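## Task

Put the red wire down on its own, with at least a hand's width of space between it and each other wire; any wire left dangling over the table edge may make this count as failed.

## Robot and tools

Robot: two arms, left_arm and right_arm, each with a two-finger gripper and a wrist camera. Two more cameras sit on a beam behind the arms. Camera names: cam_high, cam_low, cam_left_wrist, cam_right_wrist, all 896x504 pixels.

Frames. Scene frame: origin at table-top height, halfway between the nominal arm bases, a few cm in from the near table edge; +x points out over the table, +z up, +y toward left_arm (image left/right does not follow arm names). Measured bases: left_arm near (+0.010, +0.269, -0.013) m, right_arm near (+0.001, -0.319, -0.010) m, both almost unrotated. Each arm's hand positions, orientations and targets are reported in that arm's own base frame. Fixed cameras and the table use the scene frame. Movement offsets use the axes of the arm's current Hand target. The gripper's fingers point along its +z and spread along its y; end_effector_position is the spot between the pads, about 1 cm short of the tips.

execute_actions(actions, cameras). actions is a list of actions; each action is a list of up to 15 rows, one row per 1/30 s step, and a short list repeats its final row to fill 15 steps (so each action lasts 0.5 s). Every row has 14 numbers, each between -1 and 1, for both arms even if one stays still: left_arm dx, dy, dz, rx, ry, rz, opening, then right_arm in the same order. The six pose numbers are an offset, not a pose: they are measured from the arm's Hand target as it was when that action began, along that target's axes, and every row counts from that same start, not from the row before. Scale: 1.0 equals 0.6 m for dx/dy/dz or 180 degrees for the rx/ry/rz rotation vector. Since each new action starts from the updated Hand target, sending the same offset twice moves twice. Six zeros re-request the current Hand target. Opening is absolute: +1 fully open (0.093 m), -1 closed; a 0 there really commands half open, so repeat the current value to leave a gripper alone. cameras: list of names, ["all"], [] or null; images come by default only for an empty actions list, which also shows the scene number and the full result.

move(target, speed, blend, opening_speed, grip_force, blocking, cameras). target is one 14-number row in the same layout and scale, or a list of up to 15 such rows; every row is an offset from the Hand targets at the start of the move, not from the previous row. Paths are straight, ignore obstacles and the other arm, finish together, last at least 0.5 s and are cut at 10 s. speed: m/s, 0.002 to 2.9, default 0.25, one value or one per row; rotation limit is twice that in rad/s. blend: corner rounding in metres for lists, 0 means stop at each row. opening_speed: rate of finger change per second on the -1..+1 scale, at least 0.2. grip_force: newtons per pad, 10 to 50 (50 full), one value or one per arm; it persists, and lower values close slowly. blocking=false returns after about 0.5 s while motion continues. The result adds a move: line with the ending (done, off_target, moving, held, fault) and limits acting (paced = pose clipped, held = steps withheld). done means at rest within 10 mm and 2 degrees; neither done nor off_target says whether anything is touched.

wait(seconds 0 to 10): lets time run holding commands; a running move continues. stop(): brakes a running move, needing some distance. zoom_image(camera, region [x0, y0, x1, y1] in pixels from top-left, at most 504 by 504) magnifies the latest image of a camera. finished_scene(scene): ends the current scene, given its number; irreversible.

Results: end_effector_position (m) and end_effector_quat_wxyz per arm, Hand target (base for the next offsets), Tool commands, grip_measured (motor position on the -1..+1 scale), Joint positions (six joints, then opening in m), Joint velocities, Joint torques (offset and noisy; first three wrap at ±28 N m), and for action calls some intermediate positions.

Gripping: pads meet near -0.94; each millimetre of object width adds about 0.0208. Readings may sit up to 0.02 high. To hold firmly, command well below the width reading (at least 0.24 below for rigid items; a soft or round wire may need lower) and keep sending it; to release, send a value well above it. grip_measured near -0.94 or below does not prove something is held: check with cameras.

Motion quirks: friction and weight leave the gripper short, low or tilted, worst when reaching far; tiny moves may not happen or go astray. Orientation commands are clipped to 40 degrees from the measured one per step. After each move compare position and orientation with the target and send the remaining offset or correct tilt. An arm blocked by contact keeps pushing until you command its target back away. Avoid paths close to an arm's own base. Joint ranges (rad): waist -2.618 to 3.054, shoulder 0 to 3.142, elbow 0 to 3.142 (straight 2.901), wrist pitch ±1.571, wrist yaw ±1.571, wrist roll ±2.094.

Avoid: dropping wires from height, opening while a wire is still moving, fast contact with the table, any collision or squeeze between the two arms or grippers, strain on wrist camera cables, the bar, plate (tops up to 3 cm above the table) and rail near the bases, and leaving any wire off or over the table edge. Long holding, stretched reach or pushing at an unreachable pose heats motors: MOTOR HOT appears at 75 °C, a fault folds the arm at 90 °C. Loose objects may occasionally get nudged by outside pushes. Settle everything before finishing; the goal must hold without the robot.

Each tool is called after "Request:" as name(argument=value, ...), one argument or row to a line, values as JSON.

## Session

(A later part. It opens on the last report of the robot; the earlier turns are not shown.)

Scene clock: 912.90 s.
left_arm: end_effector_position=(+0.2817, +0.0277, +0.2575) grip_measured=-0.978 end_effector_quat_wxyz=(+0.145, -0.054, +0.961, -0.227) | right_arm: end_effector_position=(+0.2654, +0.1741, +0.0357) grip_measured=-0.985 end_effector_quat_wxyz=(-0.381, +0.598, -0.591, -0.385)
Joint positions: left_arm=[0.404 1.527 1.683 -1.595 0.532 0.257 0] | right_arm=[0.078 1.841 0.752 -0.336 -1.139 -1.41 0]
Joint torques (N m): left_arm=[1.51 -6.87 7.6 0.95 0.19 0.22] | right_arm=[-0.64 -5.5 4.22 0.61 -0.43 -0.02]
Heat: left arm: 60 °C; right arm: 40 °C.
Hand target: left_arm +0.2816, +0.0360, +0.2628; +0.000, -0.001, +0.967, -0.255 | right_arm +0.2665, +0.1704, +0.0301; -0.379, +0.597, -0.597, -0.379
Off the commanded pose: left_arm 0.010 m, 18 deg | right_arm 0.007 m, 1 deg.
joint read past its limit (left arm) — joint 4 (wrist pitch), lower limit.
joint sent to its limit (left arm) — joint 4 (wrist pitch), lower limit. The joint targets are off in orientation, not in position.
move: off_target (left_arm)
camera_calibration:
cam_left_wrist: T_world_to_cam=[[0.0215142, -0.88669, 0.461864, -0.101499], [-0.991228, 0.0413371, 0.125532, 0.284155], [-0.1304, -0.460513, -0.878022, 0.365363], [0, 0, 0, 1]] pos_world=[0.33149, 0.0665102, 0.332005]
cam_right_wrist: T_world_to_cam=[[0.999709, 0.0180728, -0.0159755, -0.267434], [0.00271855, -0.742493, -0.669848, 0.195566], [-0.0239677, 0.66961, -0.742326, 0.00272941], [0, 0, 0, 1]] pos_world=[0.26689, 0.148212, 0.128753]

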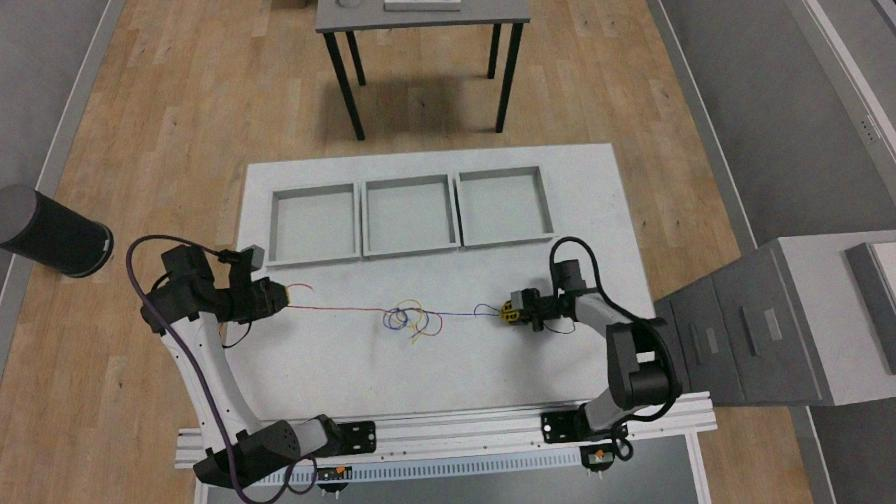

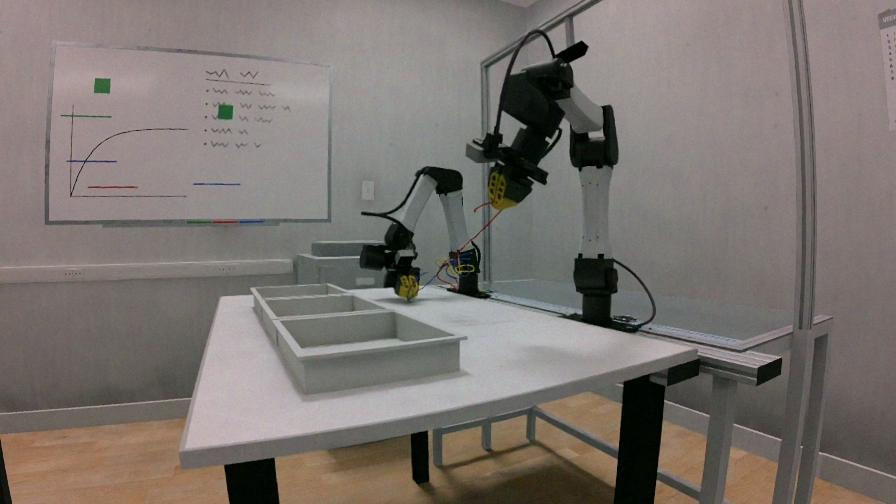

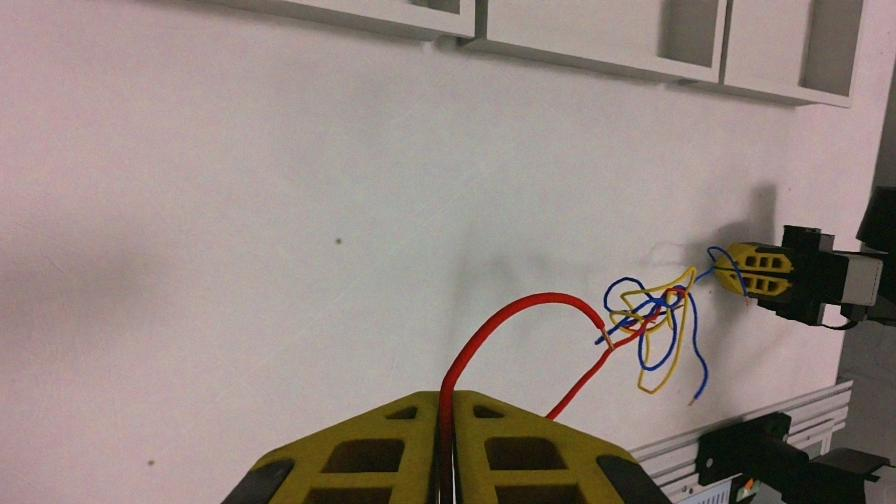

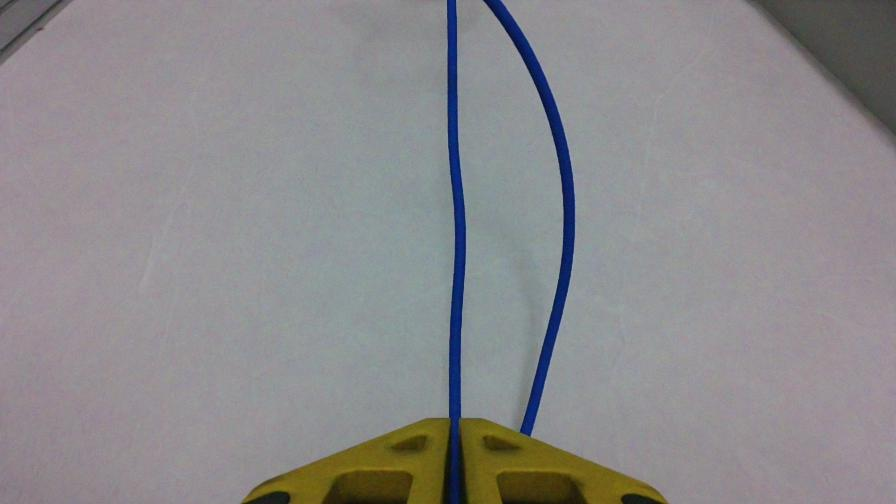

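Request:
move(
  target=[0,0.12,-0.09,0,0,0,-1,0,0,0,0,0,0,-1],
  speed=0.05,
  cameras=["all"],
)

Request:
zoom_image(
  camera="cam_low",
  region=[380, 140, 560, 320],
)

Request:
zoom_image(
  camera="cam_left_wrist",
  region=[440, 150, 780, 420],
)

Scene clock: 922.57 s.
left_arm: end_effector_position=(+0.2768, +0.1085, +0.2658) grip_measured=-0.978 end_effector_quat_wxyz=(+0.201, -0.074, +0.961, -0.177) | right_arm: end_effector_position=(+0.2652, +0.1746, +0.0369) grip_measured=-0.985 end_effector_quat_wxyz=(-0.383, +0.596, -0.590, -0.388)
Joint positions: left_arm=[0.66 1.577 1.769 -1.605 0.522 0.464 0] | right_arm=[0.078 1.841 0.752 -0.336 -1.147 -1.41 0]
Joint torques (N m): left_arm=[1.52 -5.15 11.25 1.09 0.08 0.19] | right_arm=[-1.1 -5.61 4.18 0.57 -0.37 0.04]
Heat: left arm: 58 °C; right arm: 40 °C.
Hand target: left_arm +0.2815, +0.1252, +0.2744; +0.000, +0.000, +0.967, -0.255 | right_arm +0.2665, +0.1704, +0.0300; -0.379, +0.597, -0.597, -0.379
Off the commanded pose: left_arm 0.019 m, 26 deg | right_arm 0.008 m, 1 deg.
joint read past its limit (left arm) — joint 4 (wrist pitch), lower limit.
joint sent to its limit (left arm) — joint 4 (wrist pitch), lower limit. The joint targets are off in orientation, not in position.
move: off_target (left_arm)
camera_calibration:
cam_left_wrist: T_world_to_cam=[[0.0544327, -0.923983, 0.378541, -0.0164836], [-0.998431, -0.0453666, 0.0328348, 0.310974], [-0.0131656, -0.379734, -0.925002, 0.380512], [0, 0, 0, 1]] pos_world=[0.316393, 0.143371, 0.348003]
cam_right_wrist: T_world_to_cam=[[0.999678, 0.0193712, -0.0163912, -0.267344], [0.00320613, -0.73719, -0.675678, 0.195919], [-0.0251721, 0.675408, -0.737015, 0.00239272], [0, 0, 0, 1]] pos_world=[0.26669, 0.147992, 0.129759]

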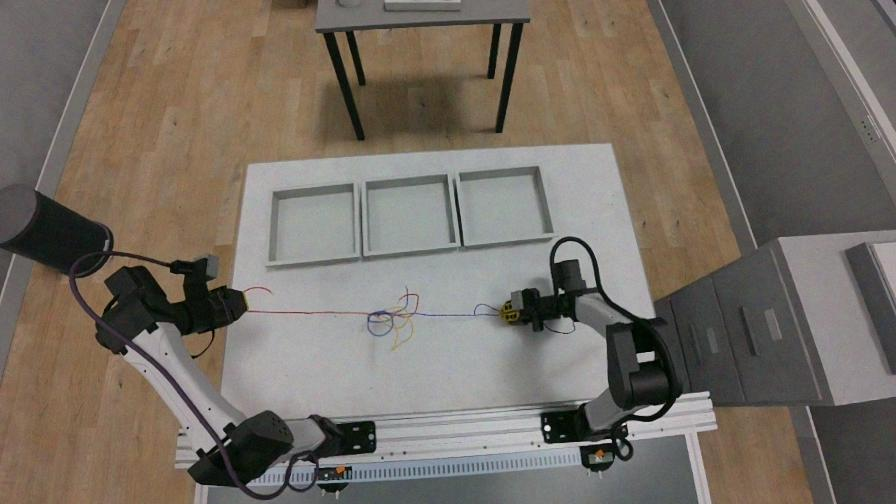

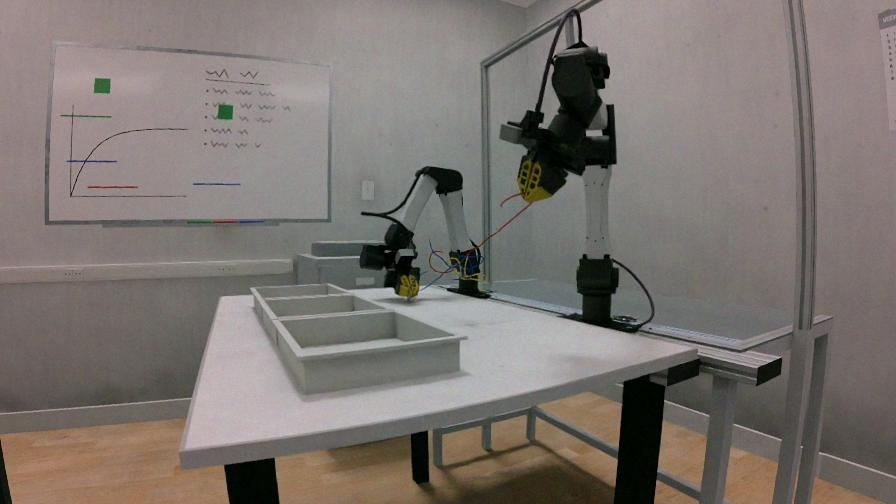

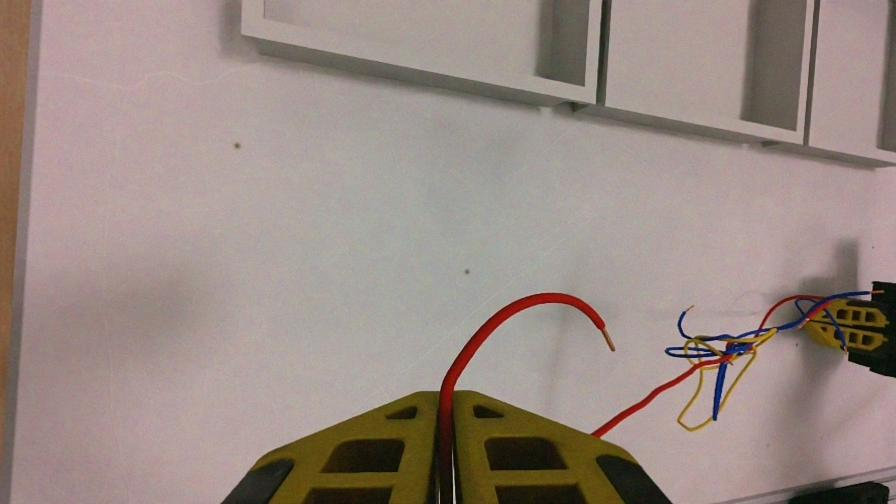

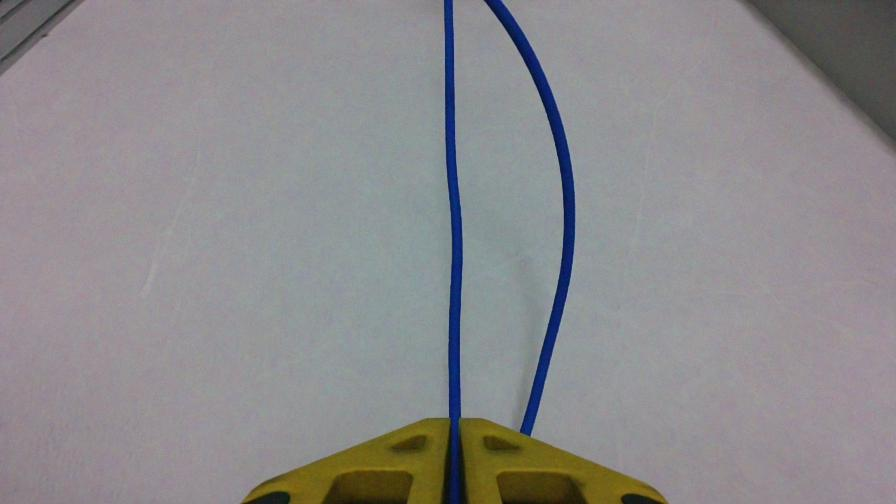

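Scaled by 2.800 from the camera's 896x504 image, which has a finer 1280x720 frame.

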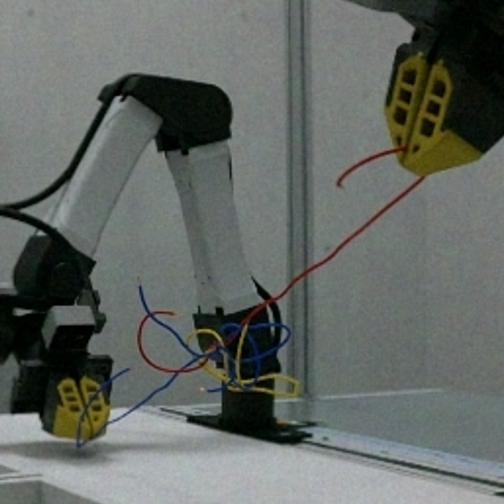

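Scaled by 1.482 from the camera's 896x504 image, which has a finer 1280x720 frame.

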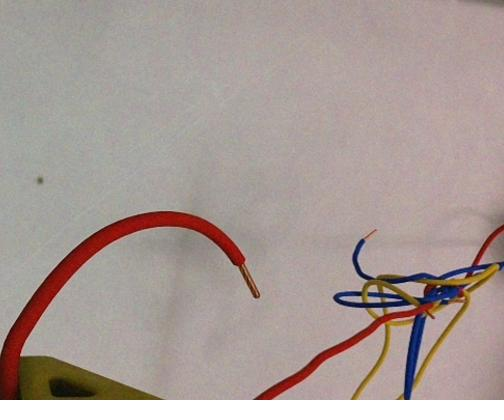

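Request:
move(
  target=[0,0,0,0,0,0,-1,0.0533,0,-0.2325,0,0,0,-1],
  speed=0.05,
  cameras=["all"],
)

Request:
zoom_image(
  camera="cam_low",
  region=[380, 140, 560, 320],
)

Request:
zoom_image(
  camera="cam_high",
  region=[220, 240, 520, 370],
)

Scene clock: 934.27 s.
left_arm: end_effector_position=(+0.2760, +0.1140, +0.2658) grip_measured=-0.978 end_effector_quat_wxyz=(+0.201, -0.072, +0.964, -0.162) | right_arm: end_effector_position=(+0.2589, +0.0392, +0.0513) grip_measured=-0.985 end_effector_quat_wxyz=(+0.346, -0.559, +0.658, +0.366)
Joint positions: left_arm=[0.663 1.577 1.776 -1.6 0.495 0.472 0] | right_arm=[-0.403 1.95 1.015 -1.182 -0.957 -2.1 0]
Joint torques (N m): left_arm=[0.92 -5.14 10.8 1.06 0.25 0.21] | right_arm=[-0.88 -9.65 6.95 -0.59 -0.33 -0.08]
Heat: left arm: 59 °C; right arm: 40 °C.
Hand target: left_arm +0.2815, +0.1252, +0.2744; +0.000, +0.000, +0.967, -0.255 | right_arm +0.2666, +0.0305, +0.0605; +0.379, -0.597, +0.597, +0.379
Off the commanded pose: left_arm 0.015 m, 27 deg | right_arm 0.015 m, 9 deg.
joint read past its limit (left arm) — joint 4 (wrist pitch), lower limit.
joint sent to its limit (left arm) — joint 4 (wrist pitch), lower limit. The joint targets are off in orientation, not in position.
joint sent to its limit (right arm) — joint 6 (wrist roll), lower limit. The joint targets are off in orientation, not in position.
move: off_target (left_arm, right_arm)
camera_calibration:
cam_left_wrist: T_world_to_cam=[[0.0564113, -0.935503, 0.348787, -0.0027763], [-0.998279, -0.0472359, 0.0347631, 0.310033], [-0.0160457, -0.350148, -0.936557, 0.383059], [0, 0, 0, 1]] pos_world=[0.315803, 0.146175, 0.348947]
cam_right_wrist: T_world_to_cam=[[0.988592, -0.100477, -0.112203, -0.245763], [-0.147895, -0.788562, -0.596907, 0.142912], [-0.0285035, 0.606692, -0.794426, 0.11079], [0, 0, 0, 1]] pos_world=[0.267253, 0.0207857, 0.145744]

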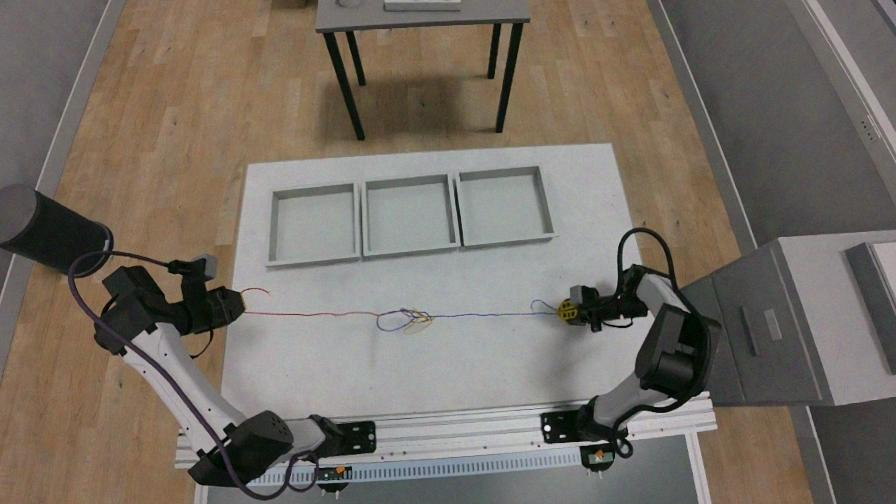

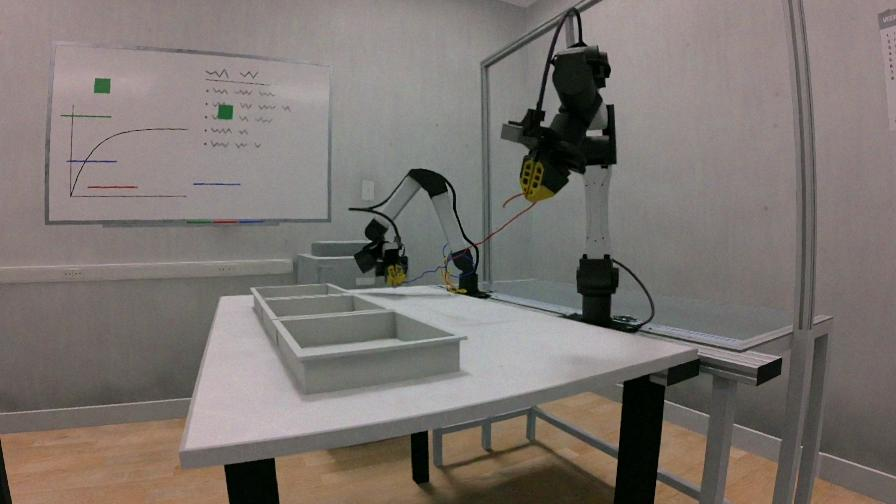

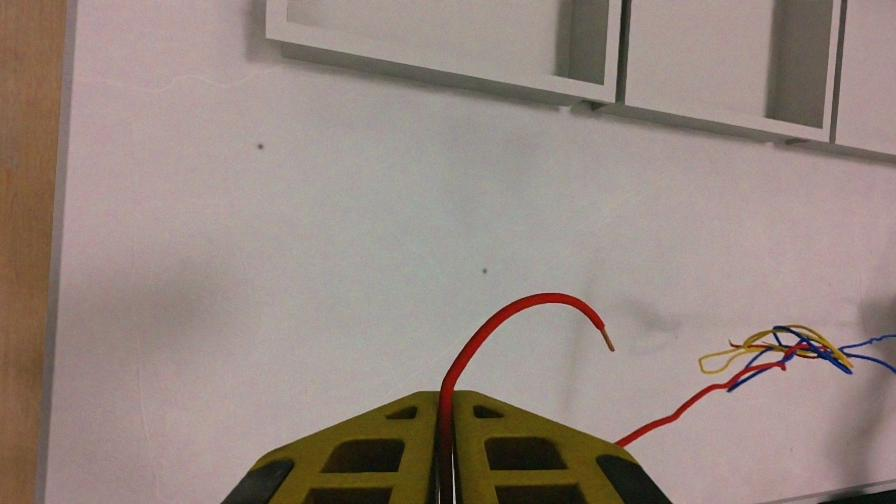

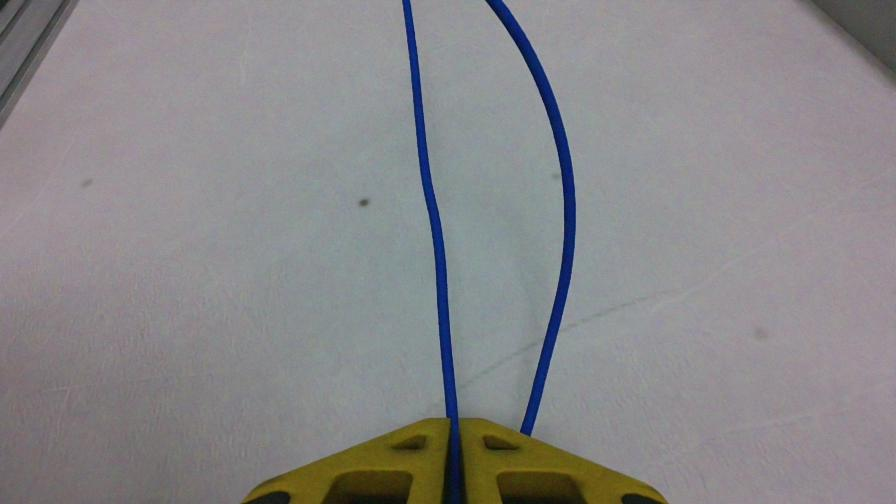

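Scaled by 2.800 from the camera's 896x504 image, which has a finer 1280x720 frame.

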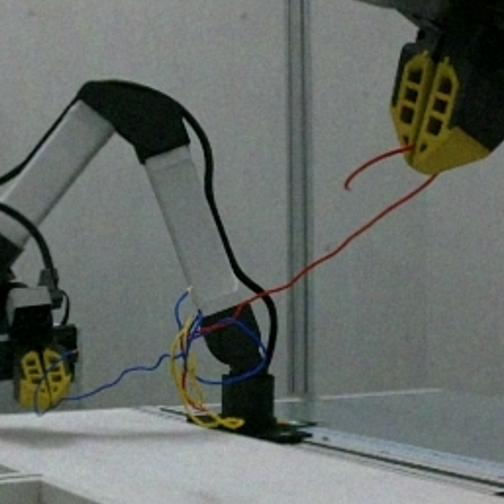

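Scaled by 1.680 from the camera's 896x504 image, which has a finer 1280x720 frame.

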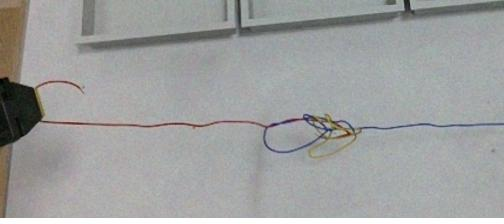

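Request:
move(
  target=[0,0,0,0,0,0,-1,0.0564,0,-0.1208,0,0,0,-1],
  speed=0.05,
  cameras=["all"],
)

Request:
zoom_image(
  camera="cam_low",
  region=[380, 140, 560, 320],
)

Request:
zoom_image(
  camera="cam_high",
  region=[220, 240, 520, 370],
)

Scene clock: 946.87 s.
left_arm: end_effector_position=(+0.2767, +0.1178, +0.2653) grip_measured=-0.978 end_effector_quat_wxyz=(+0.203, -0.070, +0.965, -0.153) | right_arm: end_effector_position=(+0.2636, -0.0443, +0.0593) grip_measured=-0.985 end_effector_quat_wxyz=(+0.307, -0.530, +0.727, +0.310)
Joint positions: left_arm=[0.666 1.577 1.776 -1.588 0.483 0.475 0] | right_arm=[-0.622 1.963 1.182 -1.314 -0.774 -2.1 0]
Joint torques (N m): left_arm=[0.51 -4.96 10.74 0.95 0.3 0.12] | right_arm=[-0.24 -6.23 7.28 -0.73 -0.48 -0.04]
Heat: left arm: 62 °C; right arm: 43 °C.
Hand target: left_arm +0.2814, +0.1252, +0.2744; +0.000, -0.001, +0.967, -0.255 | right_arm +0.2666, -0.0494, +0.0608; +0.379, -0.597, +0.597, +0.379
Off the commanded pose: left_arm 0.013 m, 27 deg | right_arm 0.006 m, 20 deg.
joint read past its limit (left arm) — joint 4 (wrist pitch), lower limit.
joint sent to its limit (left arm) — joint 4 (wrist pitch), lower limit. The joint targets are off in orientation, not in position.
joint sent to its limit (right arm) — joint 6 (wrist roll), lower limit. The joint targets are off in orientation, not in position.
move: off_target (left_arm, right_arm)
camera_calibration:
cam_left_wrist: T_world_to_cam=[[0.0572054, -0.941516, 0.332078, 0.00588793], [-0.998277, -0.0496, 0.031341, 0.312076], [-0.013037, -0.333299, -0.942731, 0.382833], [0, 0, 0, 1]] pos_world=[0.316192, 0.14862, 0.349172]
cam_right_wrist: T_world_to_cam=[[0.959749, -0.241699, -0.143054, -0.254685], [-0.280735, -0.840791, -0.46288, 0.107314], [-0.00840133, 0.484409, -0.874801, 0.161927], [0, 0, 0, 1]] pos_world=[0.27592, -0.0497671, 0.154894]

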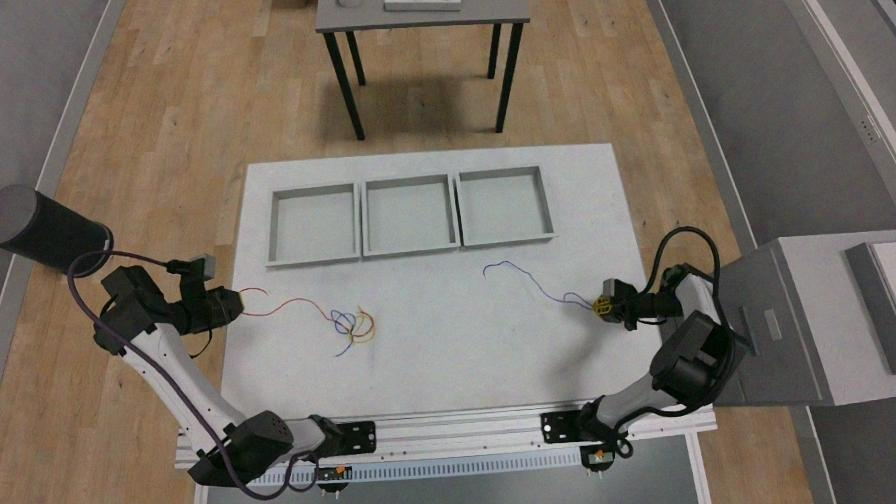

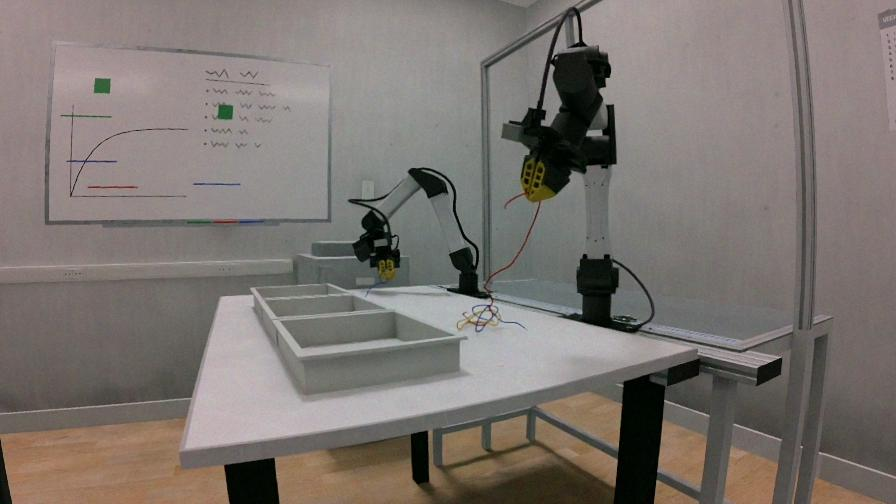

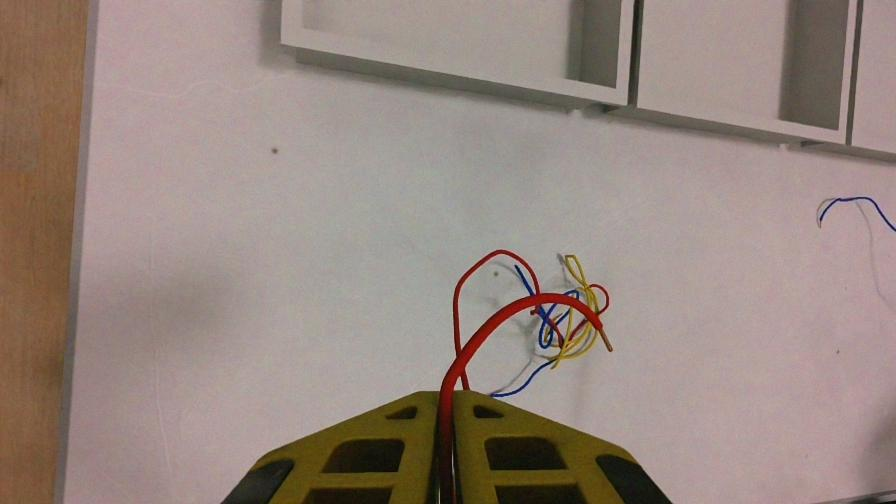

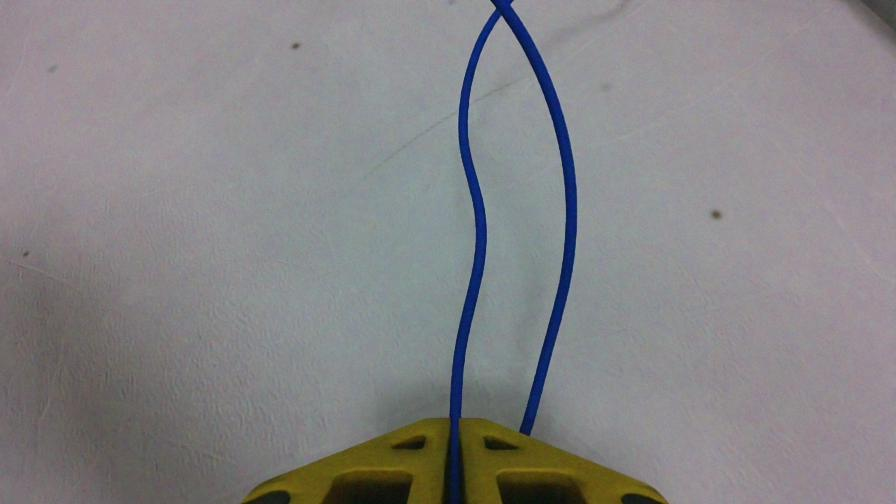

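Scaled by 2.800 from the camera's 896x504 image, which has a finer 1280x720 frame.

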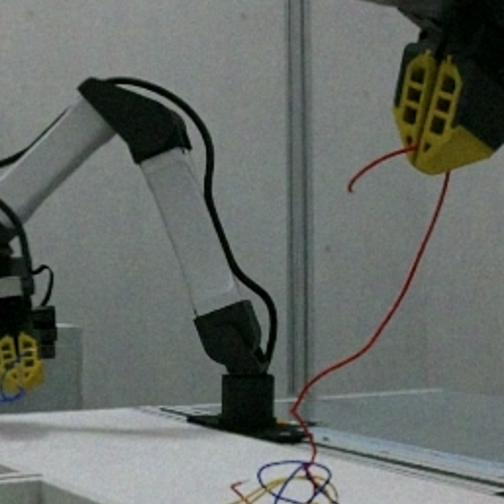

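Scaled by 1.680 from the camera's 896x504 image, which has a finer 1280x720 frame.

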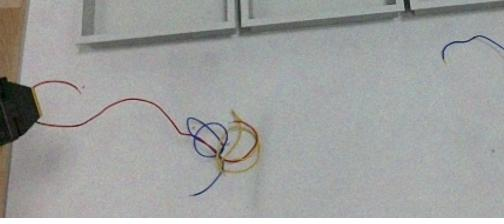

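Request:
move(
  target=[0,0,0,0,0,0,-1,0.0573,0,0.0268,0,0,0,-1],
  speed=0.06,
)

Request:
move(
  target=[0,0,0,0,0,0,-1,0,0,0,0,0,0,-0.5],
  opening_speed=0.4,
  cameras=["all"],
)

Scene clock: 961.03 s.
left_arm: end_effector_position=(+0.2767, +0.1178, +0.2653) grip_measured=-0.978 end_effector_quat_wxyz=(+0.203, -0.070, +0.965, -0.153) | right_arm: end_effector_position=(+0.2678, -0.0478, +0.0274) grip_measured=-0.985 end_effector_quat_wxyz=(+0.305, -0.530, +0.727, +0.311)
Joint positions: left_arm=[0.666 1.577 1.776 -1.588 0.483 0.475 0] | right_arm=[-0.622 2.051 1.165 -1.212 -0.77 -2.1 0]
Joint torques (N m): left_arm=[0.68 -4.96 10.84 0.97 0.31 0.18] | right_arm=[-0.29 -6.64 4.16 -0.45 -0.43 0.05]
Heat: left arm: 64 °C; right arm: 42 °C.
Hand target: left_arm +0.2814, +0.1252, +0.2744; +0.000, -0.001, +0.967, -0.255 | right_arm +0.2668, -0.0495, +0.0228; +0.379, -0.598, +0.597, +0.379
Off the commanded pose: left_arm 0.013 m, 27 deg | right_arm 0.005 m, 20 deg.
joint read past its limit (left arm) — joint 4 (wrist pitch), lower limit.
joint sent to its limit (left arm) — joint 4 (wrist pitch), lower limit. The joint targets are off in orientation, not in position.
joint sent to its limit (right arm) — joint 6 (wrist roll), lower limit. The joint targets are off in orientation, not in position.
move: off_target (left_arm, right_arm)

Scene clock: 962.50 s.
left_arm: end_effector_position=(+0.2767, +0.1178, +0.2653) grip_measured=-0.978 end_effector_quat_wxyz=(+0.203, -0.070, +0.965, -0.153) | right_arm: end_effector_position=(+0.2679, -0.0479, +0.0273) grip_measured=-0.501 end_effector_quat_wxyz=(+0.305, -0.530, +0.727, +0.311)
Joint positions: left_arm=[0.666 1.577 1.776 -1.588 0.483 0.475 0] | right_arm=[-0.622 2.051 1.165 -1.211 -0.77 -2.1 0.021]
Joint torques (N m): left_arm=[0.5 -5 10.7 0.97 0.28 0.18] | right_arm=[-0.01 -6.76 3.93 -0.52 -0.4 -0.08]
Heat: left arm: 64 °C; right arm: 42 °C.
Hand target: left_arm +0.2814, +0.1252, +0.2744; +0.000, -0.001, +0.967, -0.255 | right_arm +0.2668, -0.0495, +0.0229; +0.379, -0.598, +0.597, +0.379
Off the commanded pose: left_arm 0.013 m, 27 deg | right_arm 0.005 m, 20 deg.
joint read past its limit (left arm) — joint 4 (wrist pitch), lower limit.
joint sent to its limit (left arm) — joint 4 (wrist pitch), lower limit. The joint targets are off in orientation, not in position.
joint sent to its limit (right arm) — joint 6 (wrist roll), lower limit. The joint targets are off in orientation, not in position.
move: off_target (left_arm, right_arm)
camera_calibration:
cam_left_wrist: T_world_to_cam=[[0.0572054, -0.941516, 0.332078, 0.00588793], [-0.998277, -0.0496, 0.031341, 0.312076], [-0.013037, -0.333299, -0.942731, 0.382833], [0, 0, 0, 1]] pos_world=[0.316192, 0.14862, 0.349172]
cam_right_wrist: T_world_to_cam=[[0.959628, -0.239995, -0.146685, -0.264055], [-0.280977, -0.841854, -0.460796, 0.0906367], [-0.0128984, 0.483408, -0.8753, 0.136928], [0, 0, 0, 1]] pos_world=[0.280627, -0.0532613, 0.122886]

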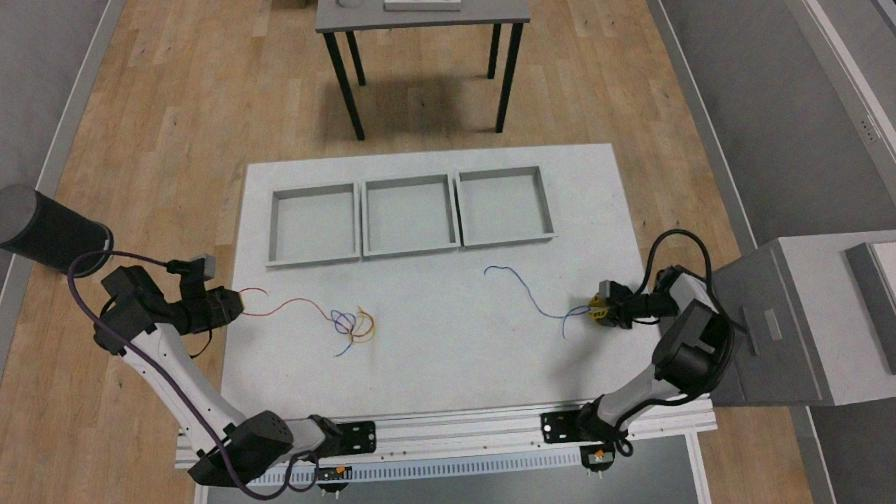

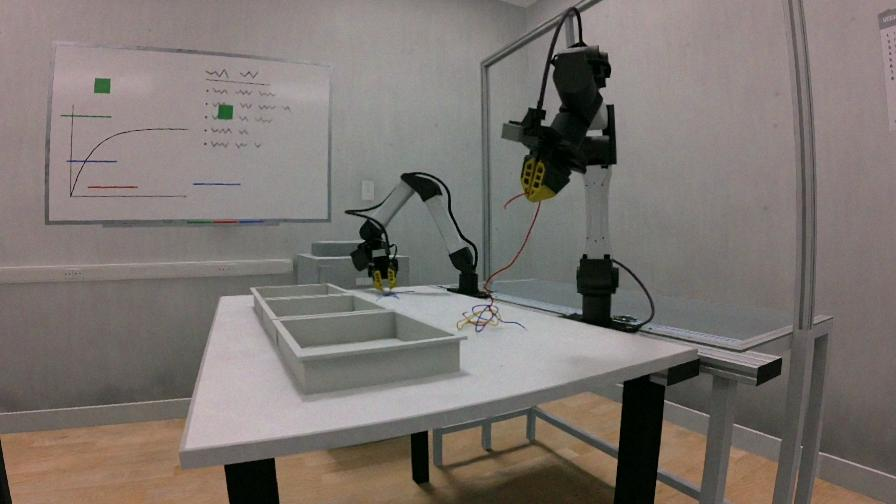

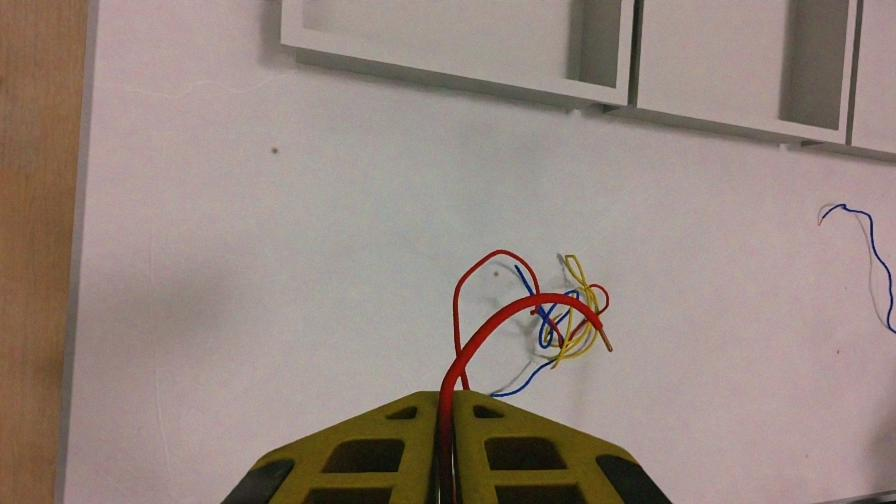

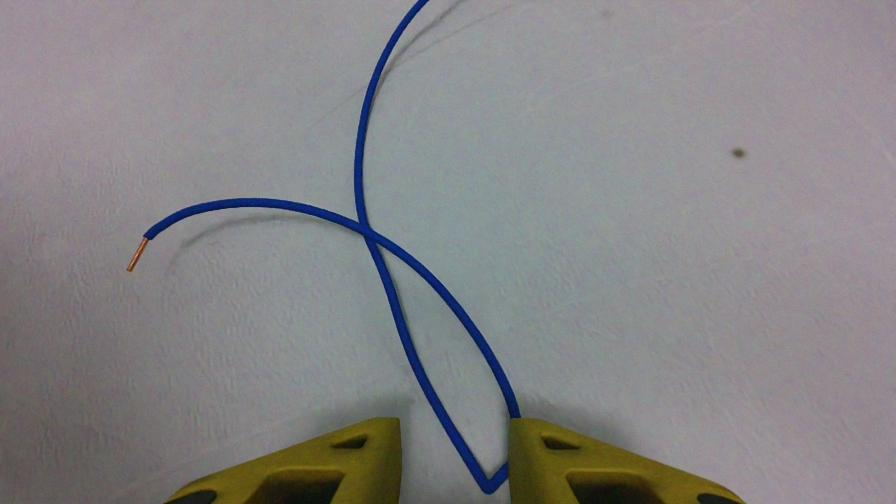

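Request:
move(
  target=[
    [0,-0.1467,-0.0039,0,0,0,-1,-0.13,0,-0.116,0,0,0,-0.3],
    [0,-0.6228,0.2711,0,0,0,-1,-0.13,0,-0.116,0,0,0,-0.3],
  ],
  speed=[0.08,0.15],
  blend=[0.02,0],
  cameras=["all"],
)

Scene clock: 985.93 s.
left_arm: end_effector_position=(+0.2777, -0.2792, +0.3085) grip_measured=-0.978 end_effector_quat_wxyz=(+0.023, -0.007, +0.958, -0.285) | right_arm: end_effector_position=(+0.2633, -0.0736, +0.1078) grip_measured=-0.301 end_effector_quat_wxyz=(+0.293, -0.508, +0.749, +0.309)
Joint positions: left_arm=[-0.608 1.872 2.279 -1.58 0.433 -0.711 0] | right_arm=[-0.694 1.94 1.371 -1.552 -0.726 -2.1 0.031]
Joint torques (N m): left_arm=[0.18 -7.65 10.15 1.33 0.19 -0.1] | right_arm=[-0.4 -10.59 7.46 -0.82 -0.47 0]
Heat: left arm: 65 °C; right arm: 44 °C.
Hand target: left_arm +0.2819, -0.2801, +0.3167; +0.000, -0.001, +0.967, -0.255 | right_arm +0.2667, -0.0792, +0.1230; +0.379, -0.597, +0.597, +0.379
Off the commanded pose: left_arm 0.009 m, 5 deg | right_arm 0.017 m, 24 deg.
joint read past its limit (left arm) — joint 4 (wrist pitch), lower limit.
joint sent to its limit (left arm) — joint 4 (wrist pitch), lower limit. The joint targets are off in orientation, not in position.
joint sent to its limit (right arm) — joint 4 (wrist pitch), lower limit; joint 6 (wrist roll), lower limit. The joint targets are off in orientation, not in position.
move: off_target (left_arm, right_arm)
camera_calibration:
cam_left_wrist: T_world_to_cam=[[-0.0121356, -0.830121, 0.557451, -0.401473], [-0.924284, 0.222019, 0.310495, 0.261234], [-0.381513, -0.511475, -0.769962, 0.290516], [0, 0, 0, 1]] pos_world=[0.347418, -0.242678, 0.366376]
cam_right_wrist: T_world_to_cam=[[0.93985, -0.288797, -0.182424, -0.24849], [-0.340554, -0.833727, -0.434652, 0.118338], [-0.026566, 0.470633, -0.881929, 0.223133], [0, 0, 0, 1]] pos_world=[0.279771, -0.0781154, 0.202893]

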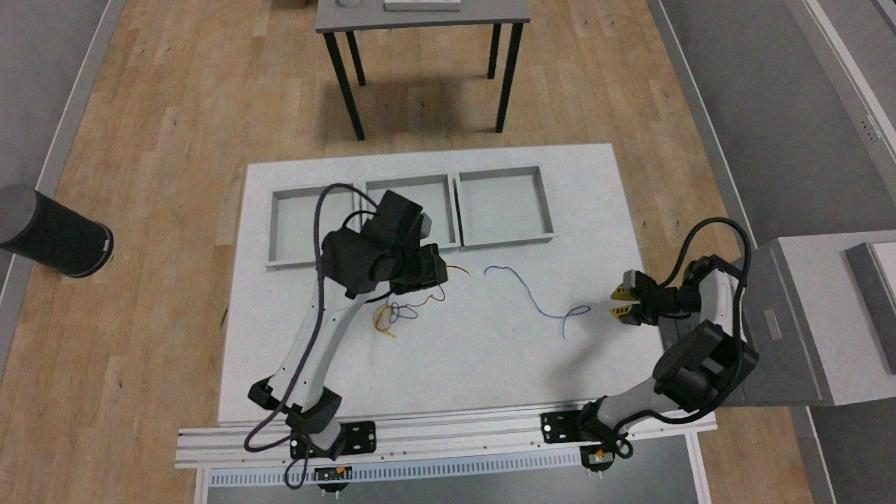

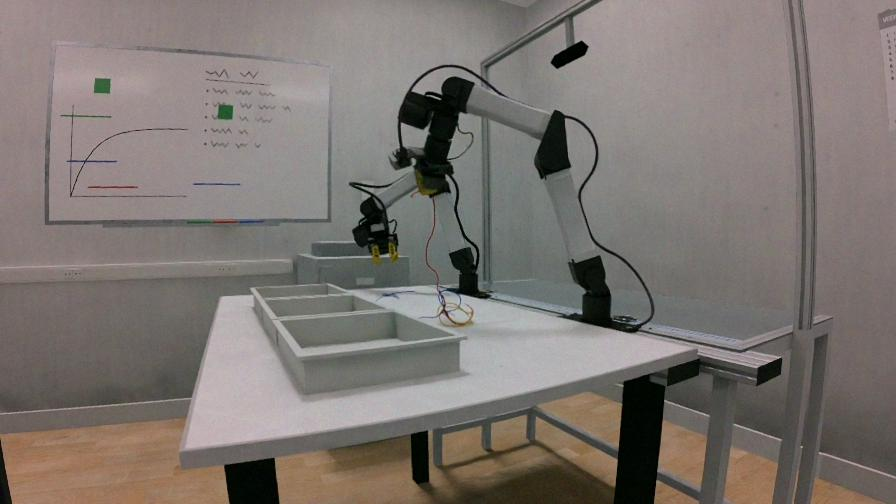

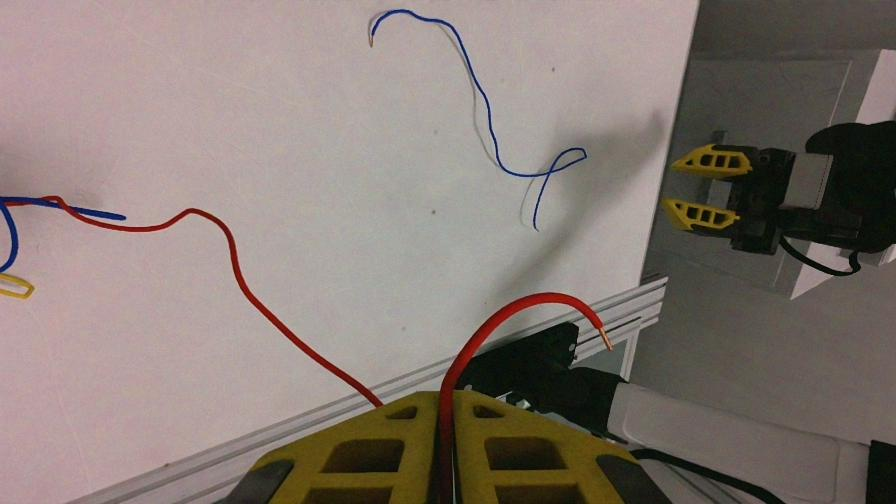

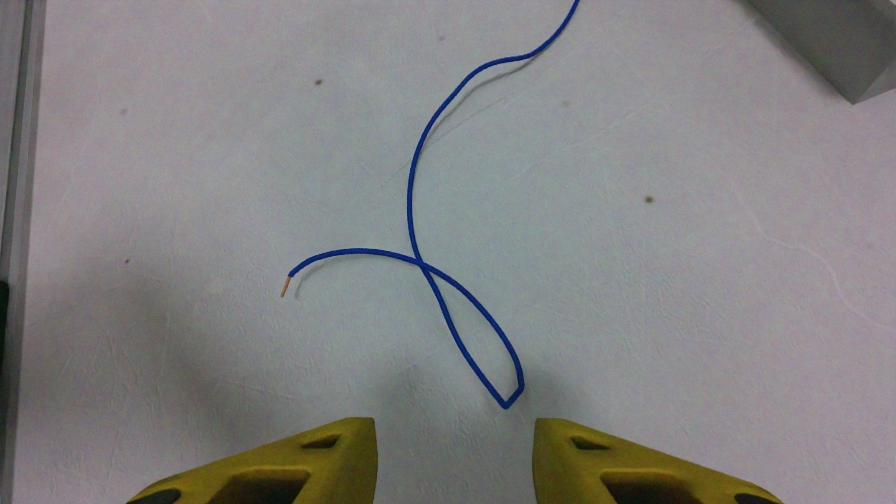

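Request:
zoom_image(
  camera="cam_high",
  region=[350, 250, 490, 350],
)

Request:
zoom_image(
  camera="cam_low",
  region=[390, 180, 500, 340],
)

Scaled by 3.600 from the camera's 896x504 image, which has a finer 1280x720 frame.

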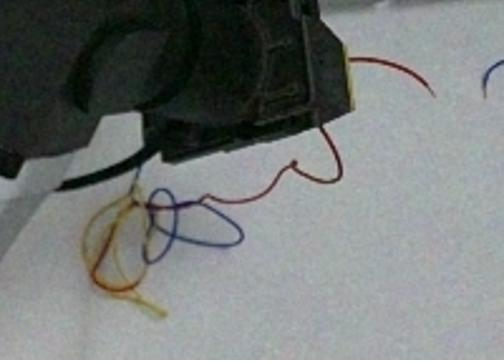

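Scaled by 3.150 from the camera's 896x504 image, which has a finer 1280x720 frame.

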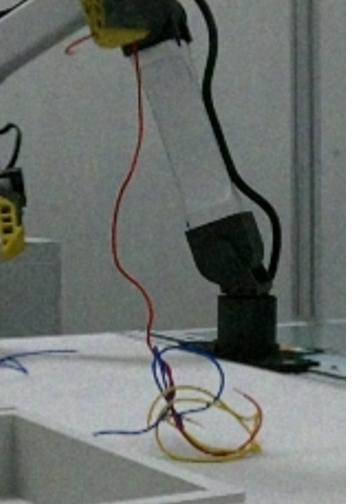

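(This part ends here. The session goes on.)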